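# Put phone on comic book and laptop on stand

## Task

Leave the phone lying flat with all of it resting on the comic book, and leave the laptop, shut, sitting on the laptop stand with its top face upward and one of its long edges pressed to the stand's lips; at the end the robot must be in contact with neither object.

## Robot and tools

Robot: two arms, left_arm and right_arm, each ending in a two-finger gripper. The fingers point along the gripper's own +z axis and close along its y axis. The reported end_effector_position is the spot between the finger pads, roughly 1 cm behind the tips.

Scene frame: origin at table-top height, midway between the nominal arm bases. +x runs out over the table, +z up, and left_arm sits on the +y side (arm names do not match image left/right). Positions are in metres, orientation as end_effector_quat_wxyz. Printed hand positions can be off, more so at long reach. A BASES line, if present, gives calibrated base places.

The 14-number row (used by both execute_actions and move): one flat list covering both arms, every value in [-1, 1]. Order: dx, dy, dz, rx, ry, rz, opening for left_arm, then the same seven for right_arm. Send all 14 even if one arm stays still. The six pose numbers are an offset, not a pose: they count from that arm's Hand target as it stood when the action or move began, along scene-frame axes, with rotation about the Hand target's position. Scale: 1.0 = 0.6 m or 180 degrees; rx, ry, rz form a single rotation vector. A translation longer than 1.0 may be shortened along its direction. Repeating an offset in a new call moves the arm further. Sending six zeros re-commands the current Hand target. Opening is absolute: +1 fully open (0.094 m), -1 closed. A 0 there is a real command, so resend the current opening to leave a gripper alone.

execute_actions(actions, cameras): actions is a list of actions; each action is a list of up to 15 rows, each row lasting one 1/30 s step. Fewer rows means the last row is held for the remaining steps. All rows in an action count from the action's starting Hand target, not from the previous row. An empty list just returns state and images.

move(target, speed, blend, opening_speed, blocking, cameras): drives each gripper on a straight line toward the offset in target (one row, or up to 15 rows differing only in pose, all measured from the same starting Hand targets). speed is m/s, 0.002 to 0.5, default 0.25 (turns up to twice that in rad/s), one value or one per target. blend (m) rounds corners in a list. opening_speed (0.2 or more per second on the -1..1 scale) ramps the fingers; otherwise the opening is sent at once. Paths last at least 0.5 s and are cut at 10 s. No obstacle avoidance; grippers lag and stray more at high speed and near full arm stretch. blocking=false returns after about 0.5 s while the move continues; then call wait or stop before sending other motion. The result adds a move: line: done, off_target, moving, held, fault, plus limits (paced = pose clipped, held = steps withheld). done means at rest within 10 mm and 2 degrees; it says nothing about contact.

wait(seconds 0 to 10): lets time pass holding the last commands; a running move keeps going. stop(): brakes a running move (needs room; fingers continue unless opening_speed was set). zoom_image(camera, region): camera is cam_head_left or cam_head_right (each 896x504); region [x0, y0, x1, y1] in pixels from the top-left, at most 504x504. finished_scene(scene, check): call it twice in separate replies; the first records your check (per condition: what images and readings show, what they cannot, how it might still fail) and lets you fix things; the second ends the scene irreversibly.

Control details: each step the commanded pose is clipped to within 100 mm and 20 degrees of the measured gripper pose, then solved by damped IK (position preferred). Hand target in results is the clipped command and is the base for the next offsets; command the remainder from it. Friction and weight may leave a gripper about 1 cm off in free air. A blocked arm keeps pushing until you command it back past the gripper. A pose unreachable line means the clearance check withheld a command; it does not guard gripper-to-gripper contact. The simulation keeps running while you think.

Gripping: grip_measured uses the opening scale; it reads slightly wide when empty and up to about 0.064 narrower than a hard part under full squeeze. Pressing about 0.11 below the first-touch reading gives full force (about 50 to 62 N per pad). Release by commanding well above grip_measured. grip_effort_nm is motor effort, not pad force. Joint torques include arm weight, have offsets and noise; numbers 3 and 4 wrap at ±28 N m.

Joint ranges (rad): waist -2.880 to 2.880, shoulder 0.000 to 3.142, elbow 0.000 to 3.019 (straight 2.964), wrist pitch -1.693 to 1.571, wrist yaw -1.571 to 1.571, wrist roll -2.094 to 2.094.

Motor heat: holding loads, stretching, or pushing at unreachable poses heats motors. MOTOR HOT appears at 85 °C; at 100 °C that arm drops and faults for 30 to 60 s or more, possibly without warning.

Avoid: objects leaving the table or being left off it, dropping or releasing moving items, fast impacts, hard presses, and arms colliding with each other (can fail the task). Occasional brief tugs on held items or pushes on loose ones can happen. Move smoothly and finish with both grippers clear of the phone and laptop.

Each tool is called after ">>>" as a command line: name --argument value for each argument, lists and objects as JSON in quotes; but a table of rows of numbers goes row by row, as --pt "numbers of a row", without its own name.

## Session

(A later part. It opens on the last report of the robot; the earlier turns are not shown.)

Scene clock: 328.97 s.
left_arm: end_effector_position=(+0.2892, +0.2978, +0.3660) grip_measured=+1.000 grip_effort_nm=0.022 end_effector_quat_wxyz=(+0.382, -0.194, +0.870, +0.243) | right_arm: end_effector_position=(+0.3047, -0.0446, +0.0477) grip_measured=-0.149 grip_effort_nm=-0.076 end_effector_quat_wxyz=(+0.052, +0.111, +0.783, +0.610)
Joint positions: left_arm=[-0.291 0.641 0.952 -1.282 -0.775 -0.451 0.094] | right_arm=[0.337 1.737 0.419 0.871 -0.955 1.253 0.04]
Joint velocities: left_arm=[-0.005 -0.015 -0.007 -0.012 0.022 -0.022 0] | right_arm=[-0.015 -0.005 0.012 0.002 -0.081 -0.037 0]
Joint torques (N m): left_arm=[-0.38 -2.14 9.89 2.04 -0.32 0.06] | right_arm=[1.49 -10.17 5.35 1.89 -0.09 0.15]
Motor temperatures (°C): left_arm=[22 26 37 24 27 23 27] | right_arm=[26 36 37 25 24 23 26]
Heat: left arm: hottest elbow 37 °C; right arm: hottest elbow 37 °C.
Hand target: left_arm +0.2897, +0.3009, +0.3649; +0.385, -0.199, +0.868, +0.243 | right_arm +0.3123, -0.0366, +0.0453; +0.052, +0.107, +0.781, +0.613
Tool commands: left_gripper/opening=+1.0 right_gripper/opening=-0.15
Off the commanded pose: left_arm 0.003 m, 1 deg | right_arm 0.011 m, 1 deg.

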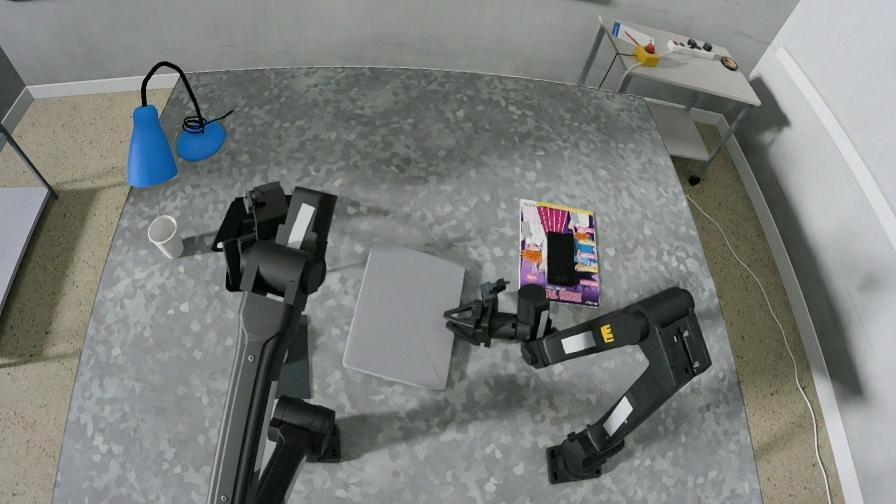

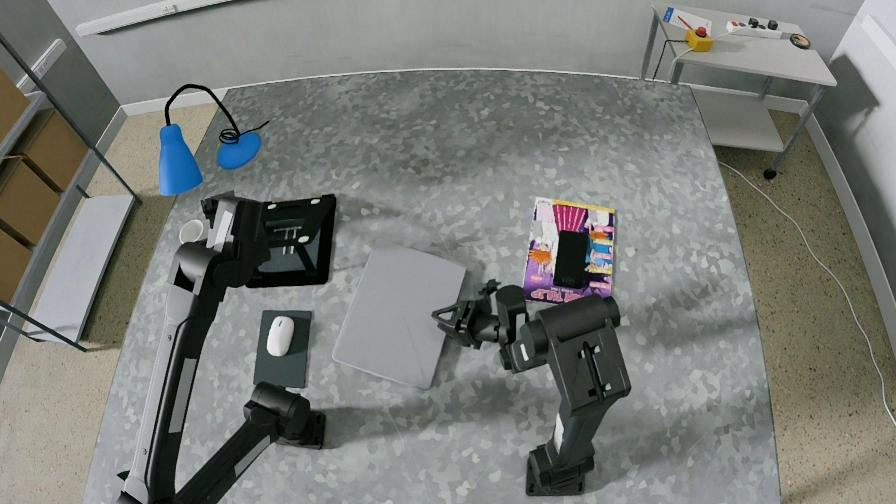

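>>> move --pt "0 0 0 0 0 0 1 0 -0.15 0.02 0 0 0 -0.15" --pt "0 0 0 0 0 0 1 -0.1 -0.35 0.25 0 0 0 -0.15" --speed 0.2 --blend 0.03 --cameras '[]'

>>> move --target '[-0.2,0.3,0.1,0,0,0,1,0,0,0,0,0,0,-0.15]' --speed 0.2

>>> zoom_image --camera "cam_head_left" --region '[310, 220, 490, 400]'

>>> zoom_image --camera "cam_head_right" --region '[310, 220, 490, 400]'

Scene clock: 385.97 s.
left_arm: end_effector_position=(+0.2892, +0.2978, +0.3660) grip_measured=+1.000 grip_effort_nm=0.022 end_effector_quat_wxyz=(+0.382, -0.194, +0.870, +0.243) | right_arm: end_effector_position=(+0.2413, -0.2413, +0.1892) grip_measured=-0.149 grip_effort_nm=-0.066 end_effector_quat_wxyz=(+0.054, +0.121, +0.776, +0.616)
Joint positions: left_arm=[-0.291 0.641 0.952 -1.282 -0.775 -0.451 0.094] | right_arm=[-0.384 1.259 0.652 -1.478 -1.298 -0.464 0.04]
Joint velocities: left_arm=[-0.015 -0.005 0.002 0.002 0.066 0.022 0] | right_arm=[-0.015 -0.024 0.007 0.002 -0.037 0.022 0]
Joint torques (N m): left_arm=[-0.38 -1.9 9.83 1.69 -0.29 0] | right_arm=[0.62 -6.24 9.96 -0.94 -0.43 0.02]
Motor temperatures (°C): left_arm=[22 26 37 24 27 23 26] | right_arm=[26 35 37 25 24 23 25]
Heat: left arm: hottest elbow 37 °C; right arm: hottest elbow 37 °C.
Hand target: left_arm +0.2897, +0.3009, +0.3649; +0.385, -0.199, +0.868, +0.243 | right_arm +0.2557, -0.2463, +0.1971; +0.060, +0.112, +0.779, +0.614
Off the commanded pose: left_arm 0.003 m, 1 deg | right_arm 0.014 m, 2 deg.
move: off_target (right_arm)
No camera images: "cameras" was empty.

Scene clock: 388.33 s.
left_arm: end_effector_position=(+0.1733, +0.4805, +0.3906) grip_measured=+1.000 grip_effort_nm=0.017 end_effector_quat_wxyz=(+0.369, -0.205, +0.879, +0.220) | right_arm: end_effector_position=(+0.2413, -0.2413, +0.1891) grip_measured=-0.149 grip_effort_nm=-0.071 end_effector_quat_wxyz=(+0.054, +0.120, +0.776, +0.616)
Joint positions: left_arm=[1.248 0.596 1 -1.153 0.389 0.647 0.094] | right_arm=[-0.384 1.259 0.652 -1.478 -1.298 -0.465 0.04]
Joint velocities: left_arm=[-0.015 -0.005 -0.007 0.007 0.022 0.007 0] | right_arm=[-0.015 -0.005 0.012 -0.002 -0.007 0.007 0]
Joint torques (N m): left_arm=[-0.79 -0.44 17.2 1.36 0.3 0.08] | right_arm=[0.67 -6.3 9.95 -0.96 -0.44 0.02]
Motor temperatures (°C): left_arm=[22 26 38 24 27 23 26] | right_arm=[26 35 37 25 24 23 25]
Heat: left arm: hottest elbow 38 °C; right arm: hottest elbow 37 °C.
Hand target: left_arm +0.1707, +0.4847, +0.4262; +0.381, -0.198, +0.870, +0.245 | right_arm +0.2557, -0.2463, +0.1970; +0.060, +0.112, +0.779, +0.614
Off the commanded pose: left_arm 0.035 m, 4 deg | right_arm 0.017 m, 1 deg.
move: off_target (left_arm, right_arm)

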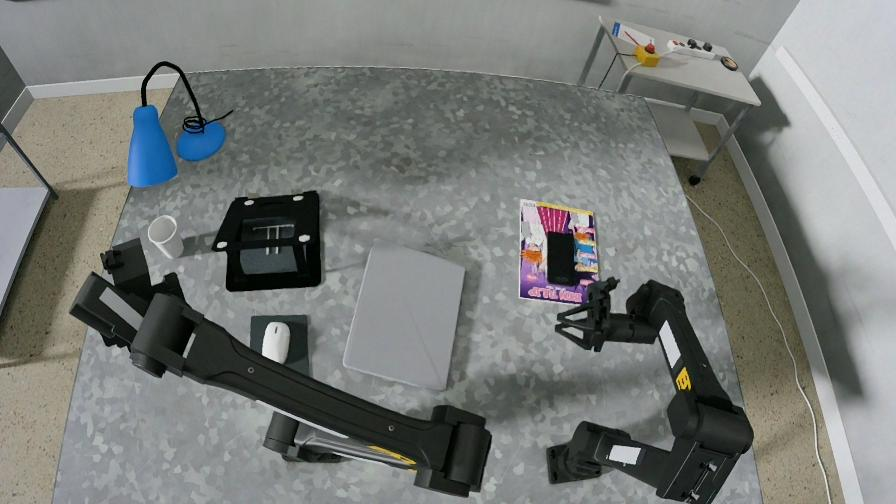

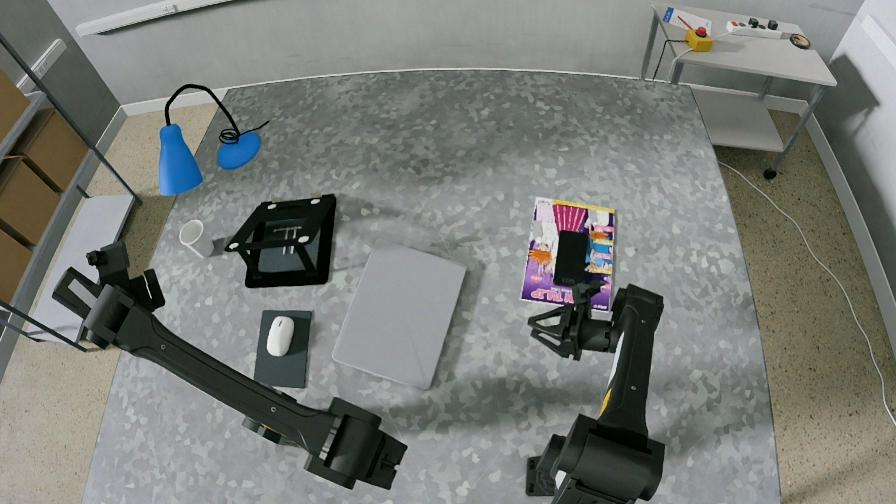

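Scaled by 2.800.

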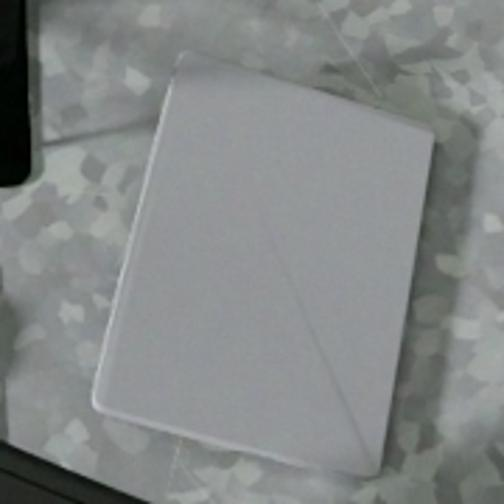

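Scaled by 2.800.

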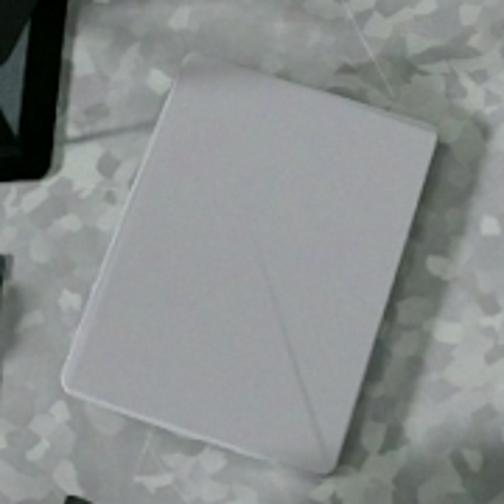

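>>> move --target '[0.29,-0.258,-0.243,-0.548,0.137,-0.294,-0.1,0,0,0,0,0,0,-0.15]' --speed 0.2

Scene clock: 470.27 s.
left_arm: end_effector_position=(+0.3432, +0.3299, +0.2816) grip_measured=-0.098 grip_effort_nm=-0.085 end_effector_quat_wxyz=(+0.194, -0.121, +0.869, -0.439) | right_arm: end_effector_position=(+0.2413, -0.2413, +0.1891) grip_measured=-0.149 grip_effort_nm=-0.071 end_effector_quat_wxyz=(+0.054, +0.120, +0.776, +0.616)
Joint positions: left_arm=[0.704 1.228 1.058 -1.672 0.977 0.6 0.042] | right_arm=[-0.384 1.259 0.652 -1.478 -1.298 -0.466 0.04]
Joint velocities: left_arm=[-0.005 0.005 -0.002 -0.002 0.007 0.007 0] | right_arm=[0.005 -0.034 0.007 -0.012 0.037 0.007 0]
Joint torques (N m): left_arm=[-2.67 -8.23 8.69 -0.49 0.64 0.03] | right_arm=[0.79 -6.3 9.95 -0.95 -0.45 0.02]
Motor temperatures (°C): left_arm=[22 26 44 24 27 23 26] | right_arm=[26 34 41 25 24 23 25]
Heat: left arm: hottest elbow 44 °C; right arm: hottest elbow 41 °C.
Hand target: left_arm +0.3422, +0.3254, +0.2772; +0.077, -0.051, +0.835, -0.542 | right_arm +0.2557, -0.2463, +0.1971; +0.060, +0.112, +0.779, +0.614
Off the commanded pose: left_arm 0.002 m, 34 deg; orientation clipped | right_arm 0.017 m, 1 deg.
joint sent to its limit (left arm) — joint 4 (wrist pitch), lower limit. The joint targets are off in position and orientation.
move: off_target (left_arm, right_arm); limits=paced

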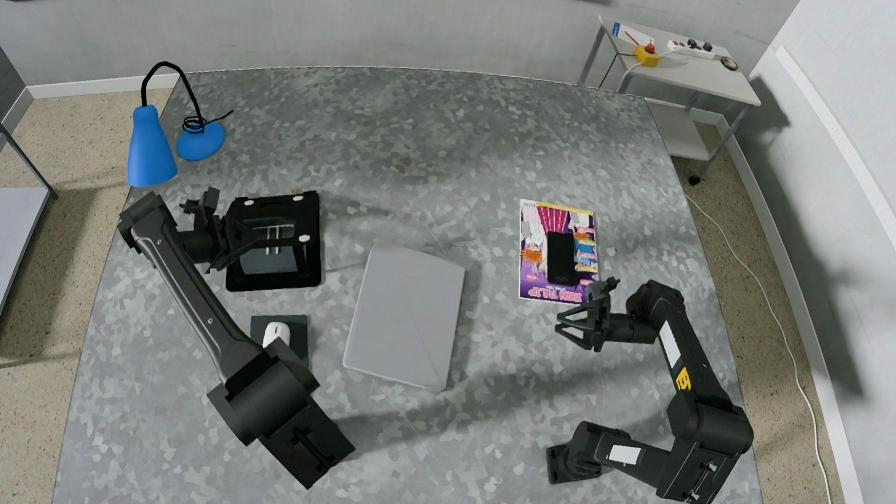

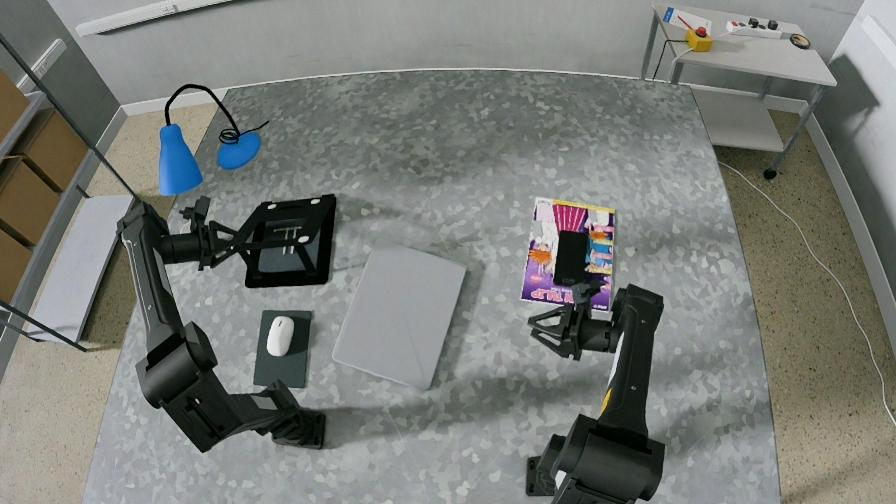

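>>> move --target '[-0.045,-0.092,-0.295,-0.052,0.02,-0.058,-0.1,0,0,0,0,0,0,-0.15]' --speed 0.15

Scene clock: 479.77 s.
left_arm: end_effector_position=(+0.3165, +0.2725, +0.1012) grip_measured=-0.098 grip_effort_nm=-0.085 end_effector_quat_wxyz=(+0.022, -0.018, +0.816, -0.577) | right_arm: end_effector_position=(+0.2413, -0.2413, +0.1891) grip_measured=-0.149 grip_effort_nm=-0.071 end_effector_quat_wxyz=(+0.054, +0.120, +0.776, +0.616)
Joint positions: left_arm=[0.583 1.736 0.861 -1.673 0.932 1.09 0.042] | right_arm=[-0.384 1.259 0.652 -1.478 -1.298 -0.466 0.04]
Joint velocities: left_arm=[-0.015 -0.005 0.002 -0.012 0.022 -0.022 -0.001] | right_arm=[-0.005 -0.015 -0.007 0.012 -0.022 0.007 0.001]
Joint torques (N m): left_arm=[-2.61 -12.04 4.74 -1.26 0.17 0.17] | right_arm=[0.79 -6.24 9.95 -0.94 -0.44 0.01]
Motor temperatures (°C): left_arm=[22 26 43 24 27 23 26] | right_arm=[26 34 41 25 24 23 25]
Heat: left arm: hottest elbow 43 °C; right arm: hottest elbow 41 °C.
Hand target: left_arm +0.3148, +0.2680, +0.1009; -0.006, +0.005, +0.792, -0.611 | right_arm +0.2557, -0.2463, +0.1971; +0.060, +0.112, +0.779, +0.614
Off the commanded pose: left_arm 0.003 m, 6 deg | right_arm 0.017 m, 1 deg.
joint sent to its limit (left arm) — joint 4 (wrist pitch), lower limit. The joint targets are off in orientation, not in position.
move: off_target (left_arm, right_arm)

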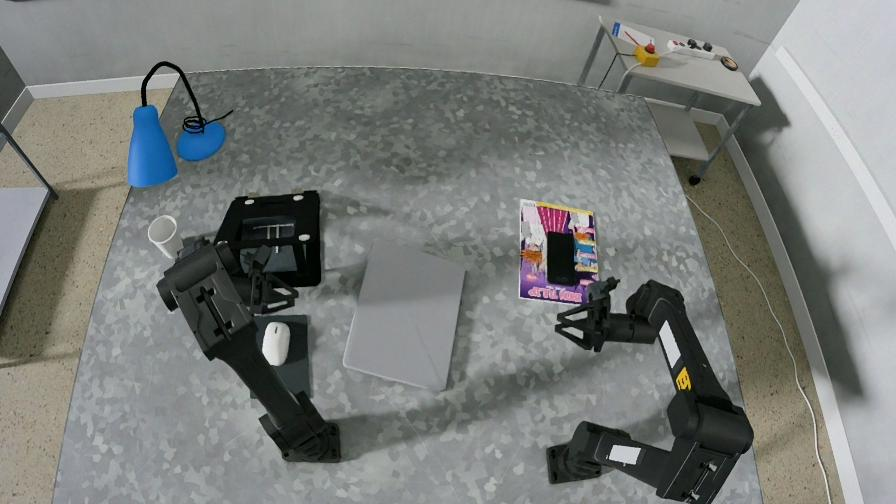

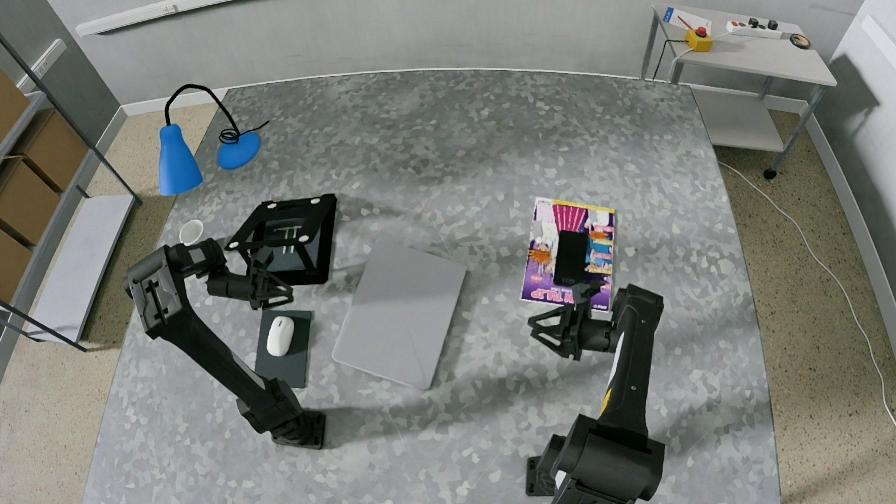

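>>> zoom_image --camera "cam_head_left" --region '[150, 180, 370, 400]'

>>> zoom_image --camera "cam_head_right" --region '[150, 180, 370, 400]'

Scaled by 2.291.

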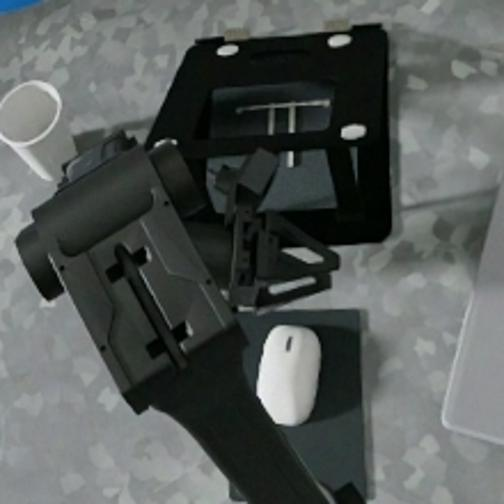

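Scaled by 2.291.

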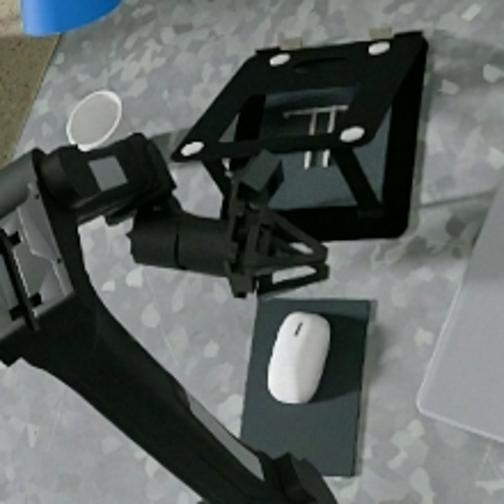

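>>> move --pt "-0.03 0 0.3 0 0 0 -0.1 0 0 0 0 0 0 -0.15" --pt "-0.03 0 0.3 0 0.484 0.128 -0.1 0 0 0 0 0 0 -0.15" --pt "-0.03 0 0.3 0 0.957 0.252 -0.1 0 0 0 0 0 0 -0.15" --speed 0.35 --blend 0.03

Scene clock: 525.03 s.
left_arm: end_effector_position=(+0.2987, +0.2667, +0.2742) grip_measured=-0.098 grip_effort_nm=-0.081 end_effector_quat_wxyz=(+0.421, +0.848, -0.075, +0.313) | right_arm: end_effector_position=(+0.2413, -0.2413, +0.1891) grip_measured=-0.149 grip_effort_nm=-0.076 end_effector_quat_wxyz=(+0.054, +0.120, +0.776, +0.616)
Joint positions: left_arm=[0.668 1.034 0.855 -1.673 1.084 -2.097 0.042] | right_arm=[-0.384 1.259 0.652 -1.478 -1.298 -0.466 0.04]
Joint velocities: left_arm=[-0.005 0.005 -0.002 -0.022 0.022 0.022 -0.001] | right_arm=[0.005 -0.005 -0.022 0.012 0.022 -0.037 0]
Joint torques (N m): left_arm=[0.03 -5.66 10.04 -0.36 0.62 -0.12] | right_arm=[0.62 -6.36 9.96 -0.96 -0.44 0.01]
Motor temperatures (°C): left_arm=[22 27 38 24 27 23 26] | right_arm=[26 33 42 25 25 23 25]
Heat: left arm: hottest elbow 38 °C; right arm: hottest elbow 42 °C.
Hand target: left_arm +0.2971, +0.2704, +0.2798; +0.520, +0.835, -0.043, +0.174 | right_arm +0.2557, -0.2463, +0.1971; +0.060, +0.112, +0.779, +0.614
Off the commanded pose: left_arm 0.007 m, 42 deg; orientation clipped | right_arm 0.017 m, 1 deg.
joint sent to its limit (left arm) — joint 4 (wrist pitch), lower limit; joint 6 (wrist roll), lower limit. The joint targets are off in orientation, not in position.
move: off_target (left_arm, right_arm); limits=paced

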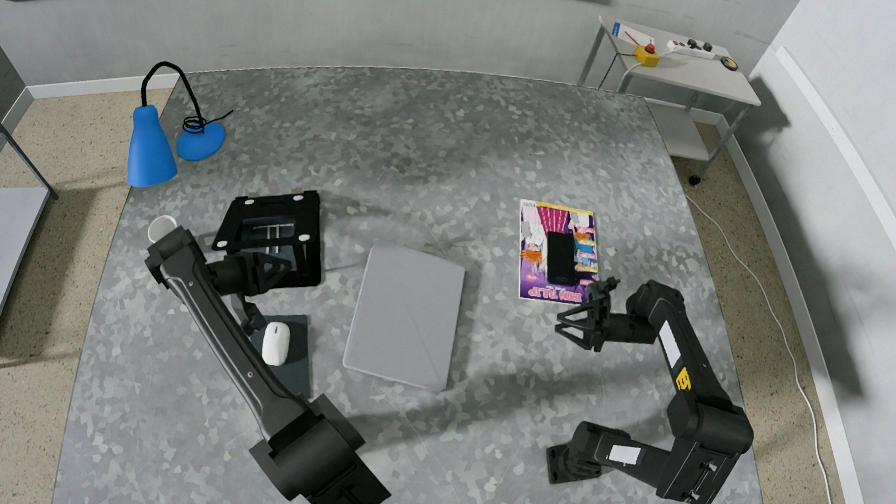

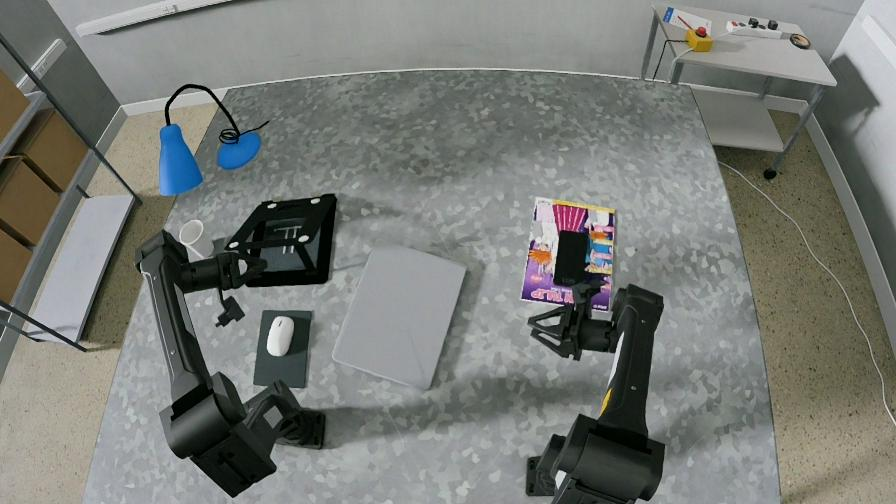

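>>> move --target '[0.022,-0.017,-0.267,-0.061,0.105,-0.046,-0.1,0,0,0,0,0,0,-0.15]' --speed 0.15

Scene clock: 533.37 s.
left_arm: end_effector_position=(+0.3072, +0.2597, +0.1194) grip_measured=-0.098 grip_effort_nm=-0.081 end_effector_quat_wxyz=(+0.570, +0.821, +0.024, +0.030) | right_arm: end_effector_position=(+0.2413, -0.2413, +0.1891) grip_measured=-0.149 grip_effort_nm=-0.071 end_effector_quat_wxyz=(+0.054, +0.120, +0.776, +0.616)
Joint positions: left_arm=[0.57 1.639 0.816 -1.673 0.952 -2.098 0.042] | right_arm=[-0.384 1.259 0.652 -1.478 -1.298 -0.466 0.04]
Joint velocities: left_arm=[0.005 -0.005 -0.002 -0.007 0.022 -0.066 0] | right_arm=[-0.005 -0.015 -0.007 0.002 -0.007 -0.022 0.001]
Joint torques (N m): left_arm=[-3.14 -10.52 6.6 -1.36 0.14 -0.04] | right_arm=[0.67 -6.24 9.98 -0.94 -0.45 0.02]
Motor temperatures (°C): left_arm=[22 27 38 24 27 23 26] | right_arm=[26 33 42 25 25 23 25]
Heat: left arm: hottest elbow 38 °C; right arm: hottest elbow 42 °C.
Hand target: left_arm +0.3101, +0.2584, +0.1206; +0.607, +0.794, -0.003, -0.001 | right_arm +0.2557, -0.2463, +0.1971; +0.060, +0.112, +0.779, +0.614
Off the commanded pose: left_arm 0.003 m, 7 deg | right_arm 0.017 m, 1 deg.
joint sent to its limit (left arm) — joint 4 (wrist pitch), lower limit. The joint targets are off in orientation, not in position.
move: off_target (left_arm, right_arm)

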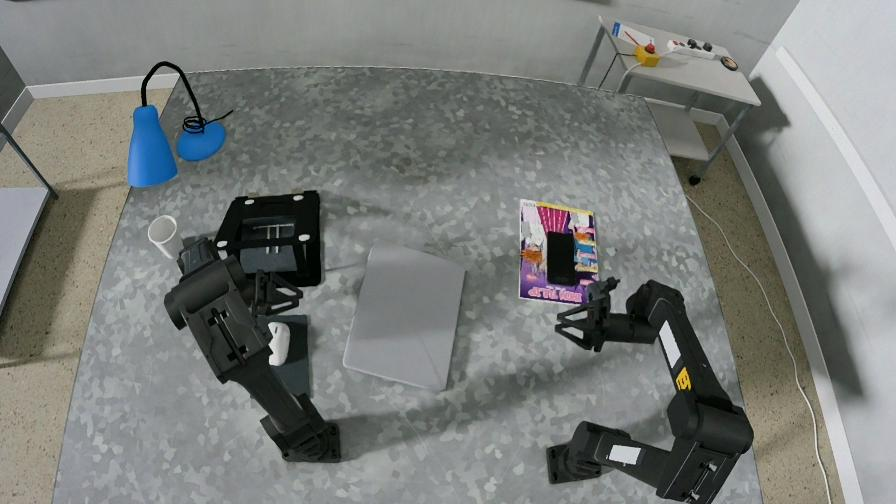

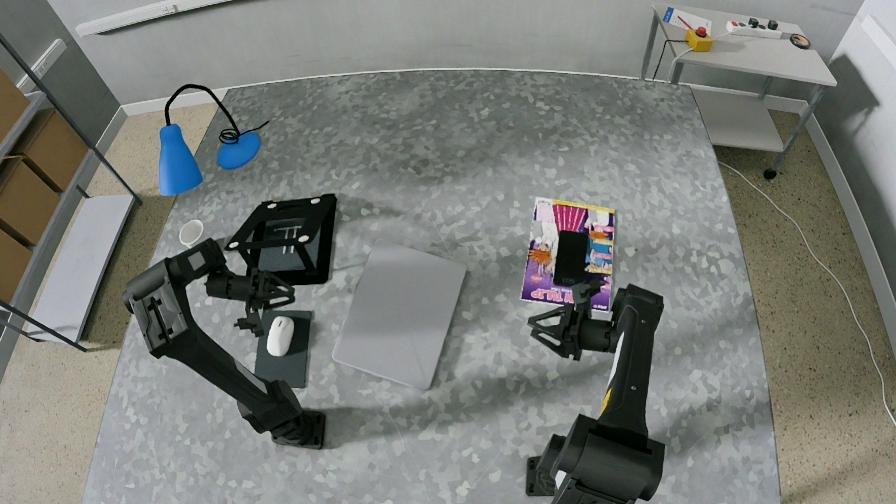

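>>> move --target '[0.0,-0.107,-0.04,0,0,0,-0.1,0,0,0,0,0,0,-0.15]' --speed 0.12

>>> zoom_image --camera "cam_head_left" --region '[220, 230, 400, 410]'

>>> zoom_image --camera "cam_head_right" --region '[200, 230, 380, 410]'

Scene clock: 538.93 s.
left_arm: end_effector_position=(+0.3121, +0.1986, +0.1013) grip_measured=-0.098 grip_effort_nm=-0.081 end_effector_quat_wxyz=(+0.606, +0.796, -0.008, +0.008) | right_arm: end_effector_position=(+0.2413, -0.2413, +0.1891) grip_measured=-0.149 grip_effort_nm=-0.071 end_effector_quat_wxyz=(+0.054, +0.120, +0.776, +0.616)
Joint positions: left_arm=[0.384 1.703 0.766 -1.598 1.084 -2.098 0.042] | right_arm=[-0.384 1.259 0.652 -1.478 -1.298 -0.466 0.04]
Joint velocities: left_arm=[0.015 -0.005 0.002 0.012 -0.007 -0.007 -0.001] | right_arm=[0.005 0.015 0.007 0.012 -0.007 0.007 0]
Joint torques (N m): left_arm=[-2.32 -10.05 3.81 -0.92 0.37 -0.17] | right_arm=[0.73 -6.3 9.96 -0.96 -0.44 0.01]
Motor temperatures (°C): left_arm=[22 27 37 24 27 23 26] | right_arm=[26 33 42 25 25 23 25]
Heat: left arm: hottest elbow 37 °C; right arm: hottest elbow 42 °C.
Hand target: left_arm +0.3101, +0.1942, +0.0973; +0.607, +0.795, -0.004, -0.001 | right_arm +0.2557, -0.2463, +0.1971; +0.060, +0.112, +0.779, +0.614
Off the commanded pose: left_arm 0.007 m, 1 deg | right_arm 0.017 m, 1 deg.
joint sent to its limit (left arm) — joint 6 (wrist roll), lower limit. The joint targets still meet the commanded pose.
move: off_target (right_arm)

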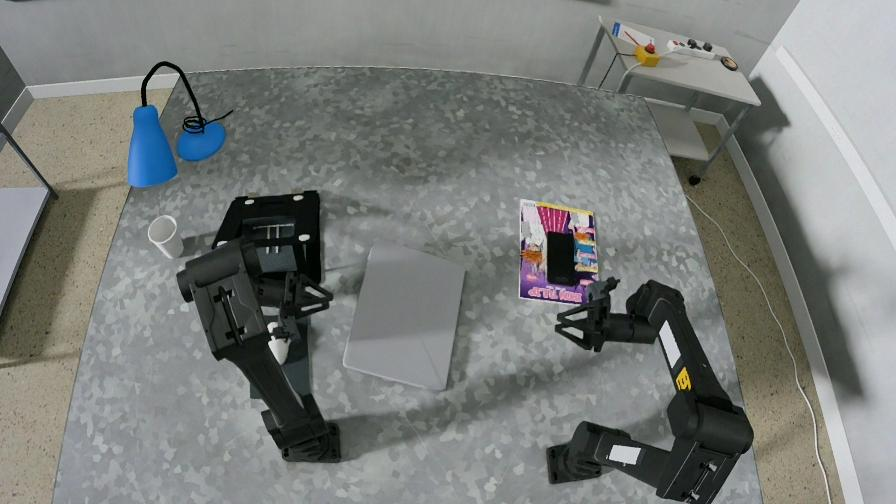

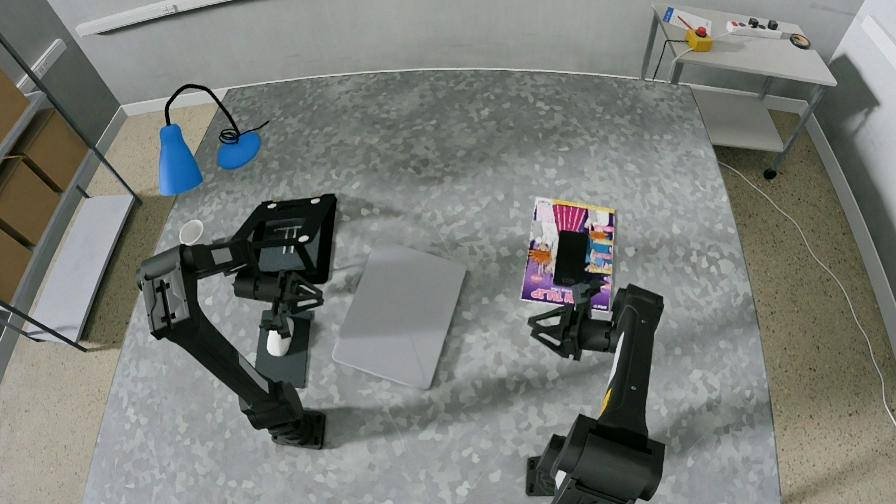

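Scaled by 2.800.

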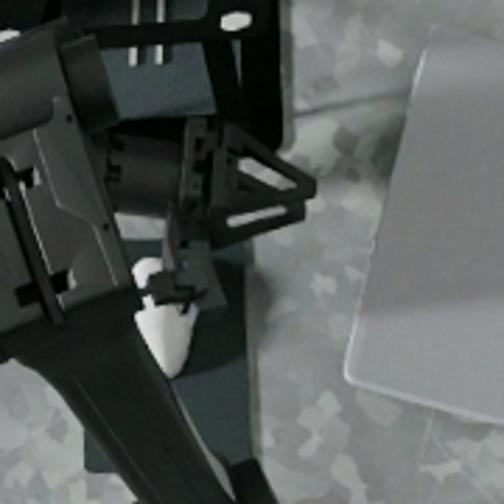

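Scaled by 2.800.

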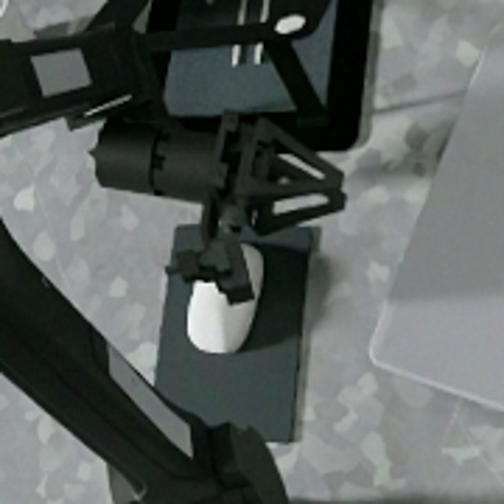

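>>> move --target '[0.0,-0.035,-0.1,0,0,0,-0.1,0,0,0,0,0,0,-0.15]' --speed 0.08

>>> zoom_image --camera "cam_head_left" --region '[260, 240, 400, 380]'

>>> zoom_image --camera "cam_head_right" --region '[260, 240, 400, 380]'

Scene clock: 544.67 s.
left_arm: end_effector_position=(+0.3153, +0.1828, +0.0545) grip_measured=-0.098 grip_effort_nm=-0.081 end_effector_quat_wxyz=(+0.616, +0.788, -0.015, +0.015) | right_arm: end_effector_position=(+0.2413, -0.2413, +0.1891) grip_measured=-0.149 grip_effort_nm=-0.071 end_effector_quat_wxyz=(+0.054, +0.120, +0.776, +0.616)
Joint positions: left_arm=[0.336 1.836 0.741 -1.431 1.14 -2.099 0.042] | right_arm=[-0.384 1.259 0.652 -1.478 -1.298 -0.466 0.04]
Joint velocities: left_arm=[-0.005 -0.015 -0.002 0.007 0.095 -0.051 0] | right_arm=[0.005 -0.015 -0.007 0.002 0.022 -0.007 -0.001]
Joint torques (N m): left_arm=[-3.02 -7.36 2.41 0.4 0.41 -0.13] | right_arm=[0.67 -6.3 9.98 -0.96 -0.45 0.02]
Motor temperatures (°C): left_arm=[22 27 37 24 27 23 26] | right_arm=[26 33 42 25 25 23 25]
Heat: left arm: hottest elbow 37 °C; right arm: hottest elbow 42 °C.
Hand target: left_arm +0.3104, +0.1728, +0.0379; +0.607, +0.795, -0.004, -0.001 | right_arm +0.2557, -0.2463, +0.1971; +0.060, +0.112, +0.779, +0.614
Off the commanded pose: left_arm 0.020 m, 3 deg | right_arm 0.017 m, 1 deg.
joint sent to its limit (left arm) — joint 6 (wrist roll), lower limit. The joint targets still meet the commanded pose.
move: off_target (left_arm, right_arm)

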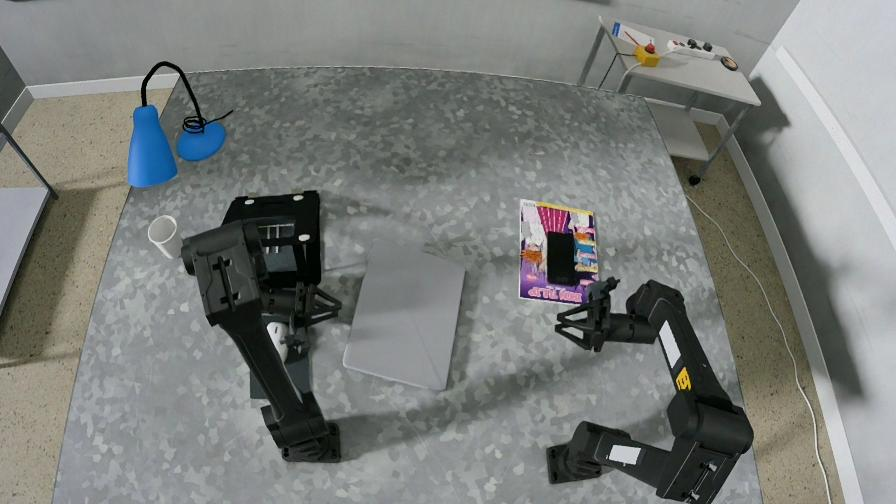

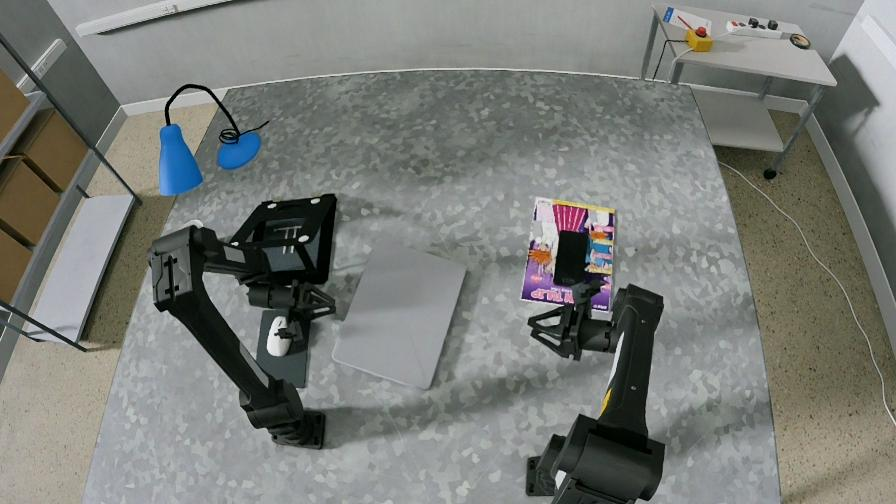

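Scaled by 3.600.

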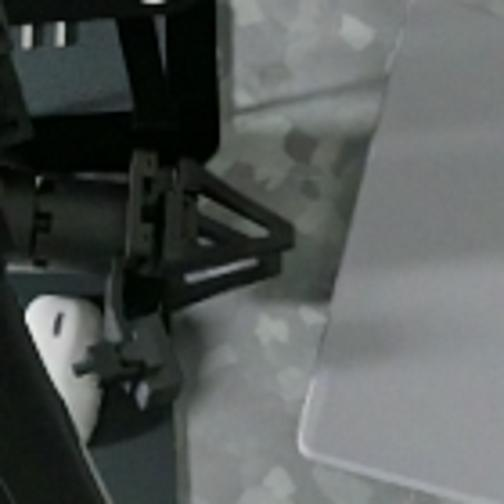

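Scaled by 3.600.

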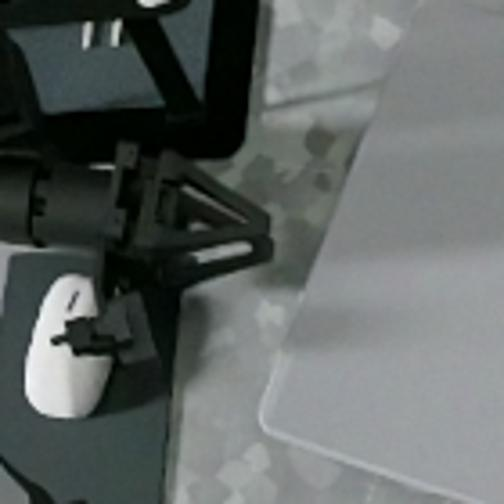

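>>> move --target '[0.0,-0.02,-0.025,0.067,0,0,-0.1,0,0,0,0,0,0,-0.15]' --speed 0.06

>>> zoom_image --camera "cam_head_left" --region '[260, 240, 400, 380]'

>>> zoom_image --camera "cam_head_right" --region '[260, 240, 400, 380]'

Scene clock: 553.47 s.
left_arm: end_effector_position=(+0.3137, +0.1757, +0.0432) grip_measured=-0.098 grip_effort_nm=-0.076 end_effector_quat_wxyz=(+0.596, +0.800, -0.061, +0.022) | right_arm: end_effector_position=(+0.2413, -0.2413, +0.1891) grip_measured=-0.149 grip_effort_nm=-0.071 end_effector_quat_wxyz=(+0.054, +0.120, +0.776, +0.616)
Joint positions: left_arm=[0.3 1.83 0.738 -1.353 1.105 -2.099 0.042] | right_arm=[-0.384 1.259 0.652 -1.478 -1.298 -0.466 0.04]
Joint velocities: left_arm=[-0.005 -0.005 -0.002 0.002 -0.037 0.007 0] | right_arm=[-0.015 0.015 -0.012 0.002 -0.022 -0.037 0.001]
Joint torques (N m): left_arm=[-5.6 -7.24 3.95 0.5 0.2 -0.13] | right_arm=[0.73 -6.24 9.94 -0.94 -0.45 0.02]
Motor temperatures (°C): left_arm=[22 27 36 24 27 23 26] | right_arm=[26 33 42 25 25 23 25]
Heat: left arm: hottest elbow 36 °C; right arm: hottest elbow 42 °C.
Hand target: left_arm +0.3106, +0.1610, +0.0229; +0.520, +0.854, -0.003, -0.001 | right_arm +0.2557, -0.2463, +0.1971; +0.060, +0.112, +0.779, +0.614
Off the commanded pose: left_arm 0.025 m, 13 deg | right_arm 0.017 m, 1 deg.
joint sent to its limit (left arm) — joint 6 (wrist roll), lower limit. The joint targets are off in orientation, not in position.
move: off_target (left_arm, right_arm)

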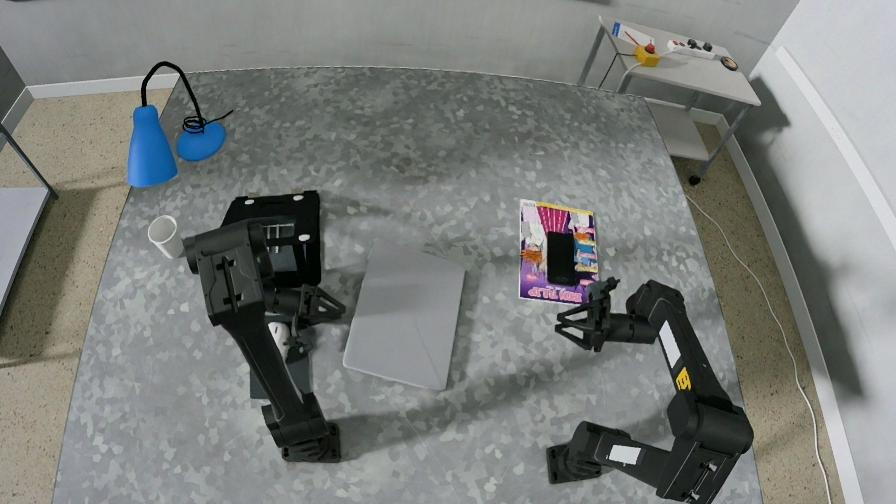

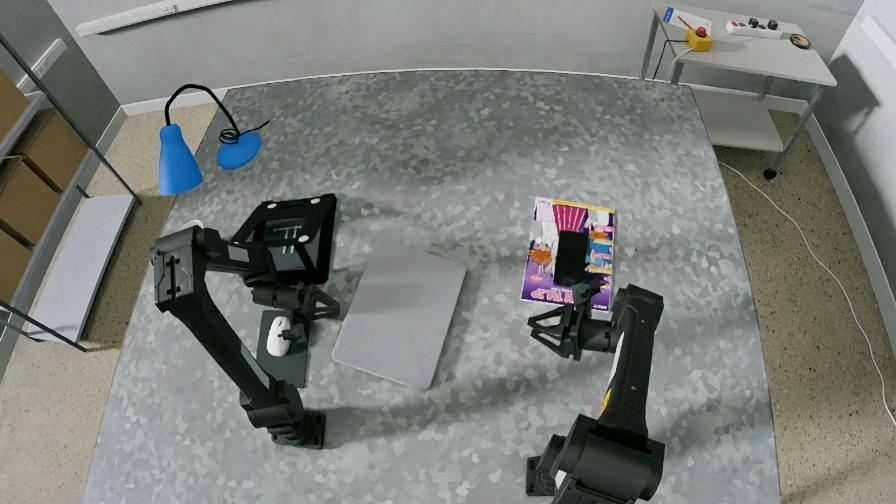

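Scaled by 3.600.

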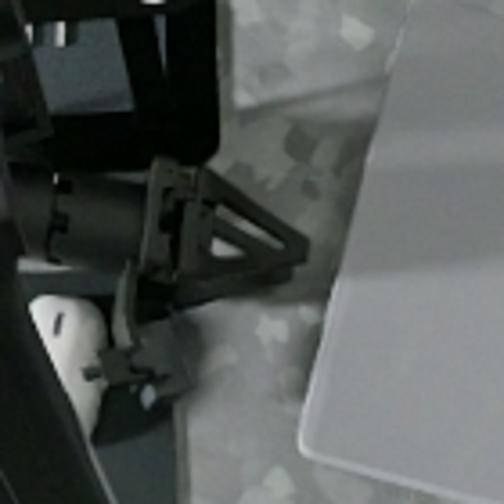

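Scaled by 3.600.

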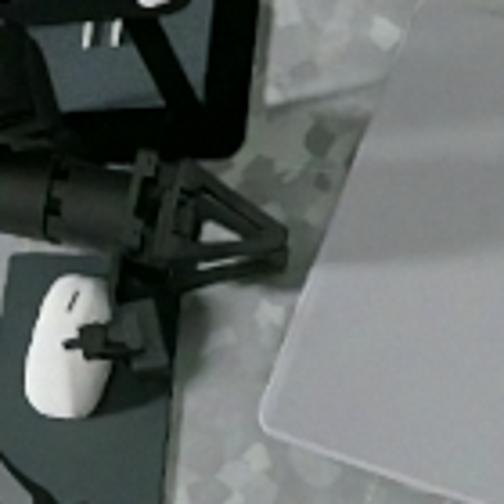

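>>> move --pt "-0.03 0.05 0.1 0 0 0.0 -0.1 0 0 0 0 0 0 -0.15" --pt "-0.06 0.065 0.078 0 0 0.169 -0.1 0 0 0 0 0 0 -0.15" --speed 0.12 --blend 0.02

>>> zoom_image --camera "cam_head_left" --region '[240, 240, 400, 400]'

>>> zoom_image --camera "cam_head_right" --region '[240, 240, 400, 400]'

Scene clock: 576.73 s.
left_arm: end_effector_position=(+0.2759, +0.1979, +0.0723) grip_measured=-0.098 grip_effort_nm=-0.081 end_effector_quat_wxyz=(+0.640, +0.750, +0.105, +0.130) | right_arm: end_effector_position=(+0.2413, -0.2413, +0.1891) grip_measured=-0.149 grip_effort_nm=-0.071 end_effector_quat_wxyz=(+0.054, +0.120, +0.776, +0.616)
Joint positions: left_arm=[0.528 1.712 0.51 -1.333 1.309 -2.099 0.042] | right_arm=[-0.384 1.259 0.652 -1.478 -1.298 -0.466 0.04]
Joint velocities: left_arm=[-0.015 -0.024 -0.007 0.012 -0.037 -0.051 0] | right_arm=[-0.015 -0.005 -0.002 -0.002 -0.007 -0.037 -0.002]
Joint torques (N m): left_arm=[-1.08 -8.94 1.5 -0.64 0.47 -0.17] | right_arm=[0.73 -6.3 9.96 -0.95 -0.44 0.02]
Motor temperatures (°C): left_arm=[22 27 35 24 27 23 26] | right_arm=[26 33 42 25 25 23 25]
Heat: left arm: hottest elbow 35 °C; right arm: hottest elbow 42 °C.
Hand target: left_arm +0.2741, +0.1989, +0.0695; +0.518, +0.818, +0.210, +0.133 | right_arm +0.2557, -0.2463, +0.1971; +0.060, +0.112, +0.779, +0.614
Off the commanded pose: left_arm 0.004 m, 22 deg; orientation clipped | right_arm 0.017 m, 1 deg.
joint sent to its limit (left arm) — joint 6 (wrist roll), lower limit. The joint targets are off in orientation, not in position.
move: off_target (left_arm, right_arm); limits=paced

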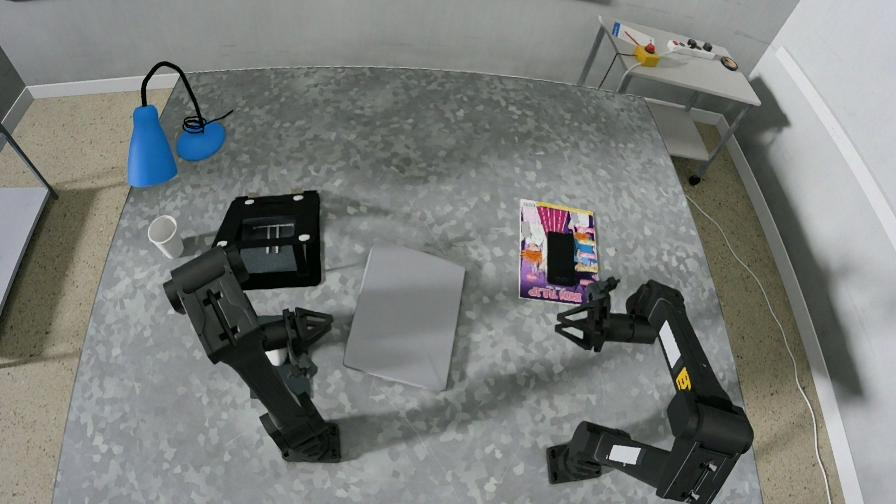

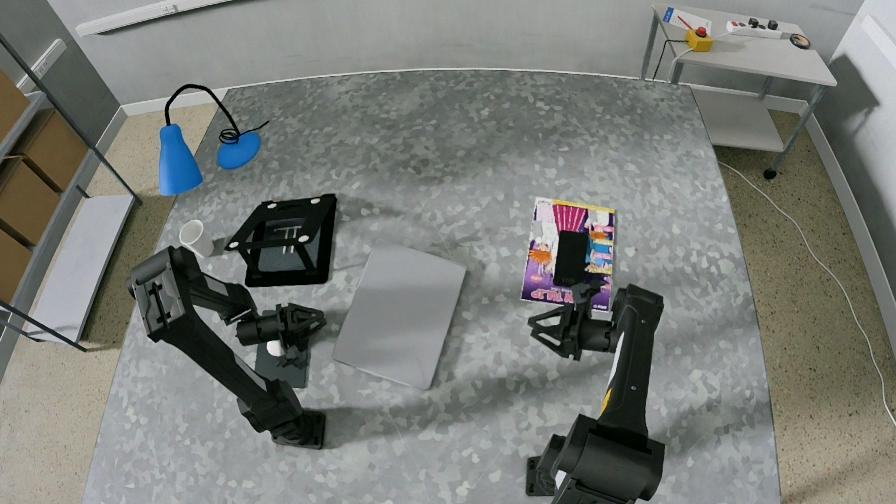

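Scaled by 3.150.

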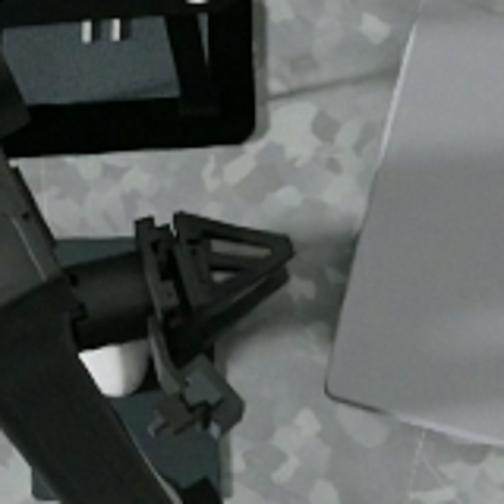

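Scaled by 3.150.

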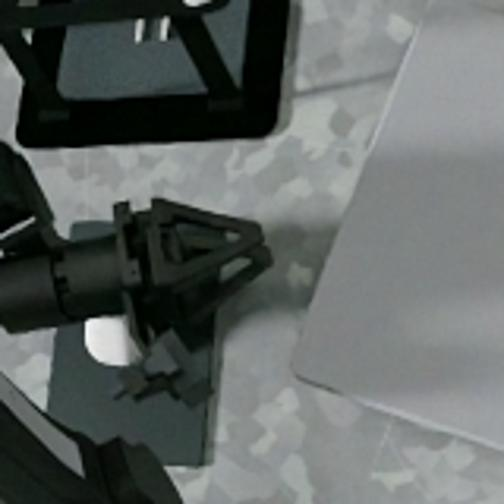

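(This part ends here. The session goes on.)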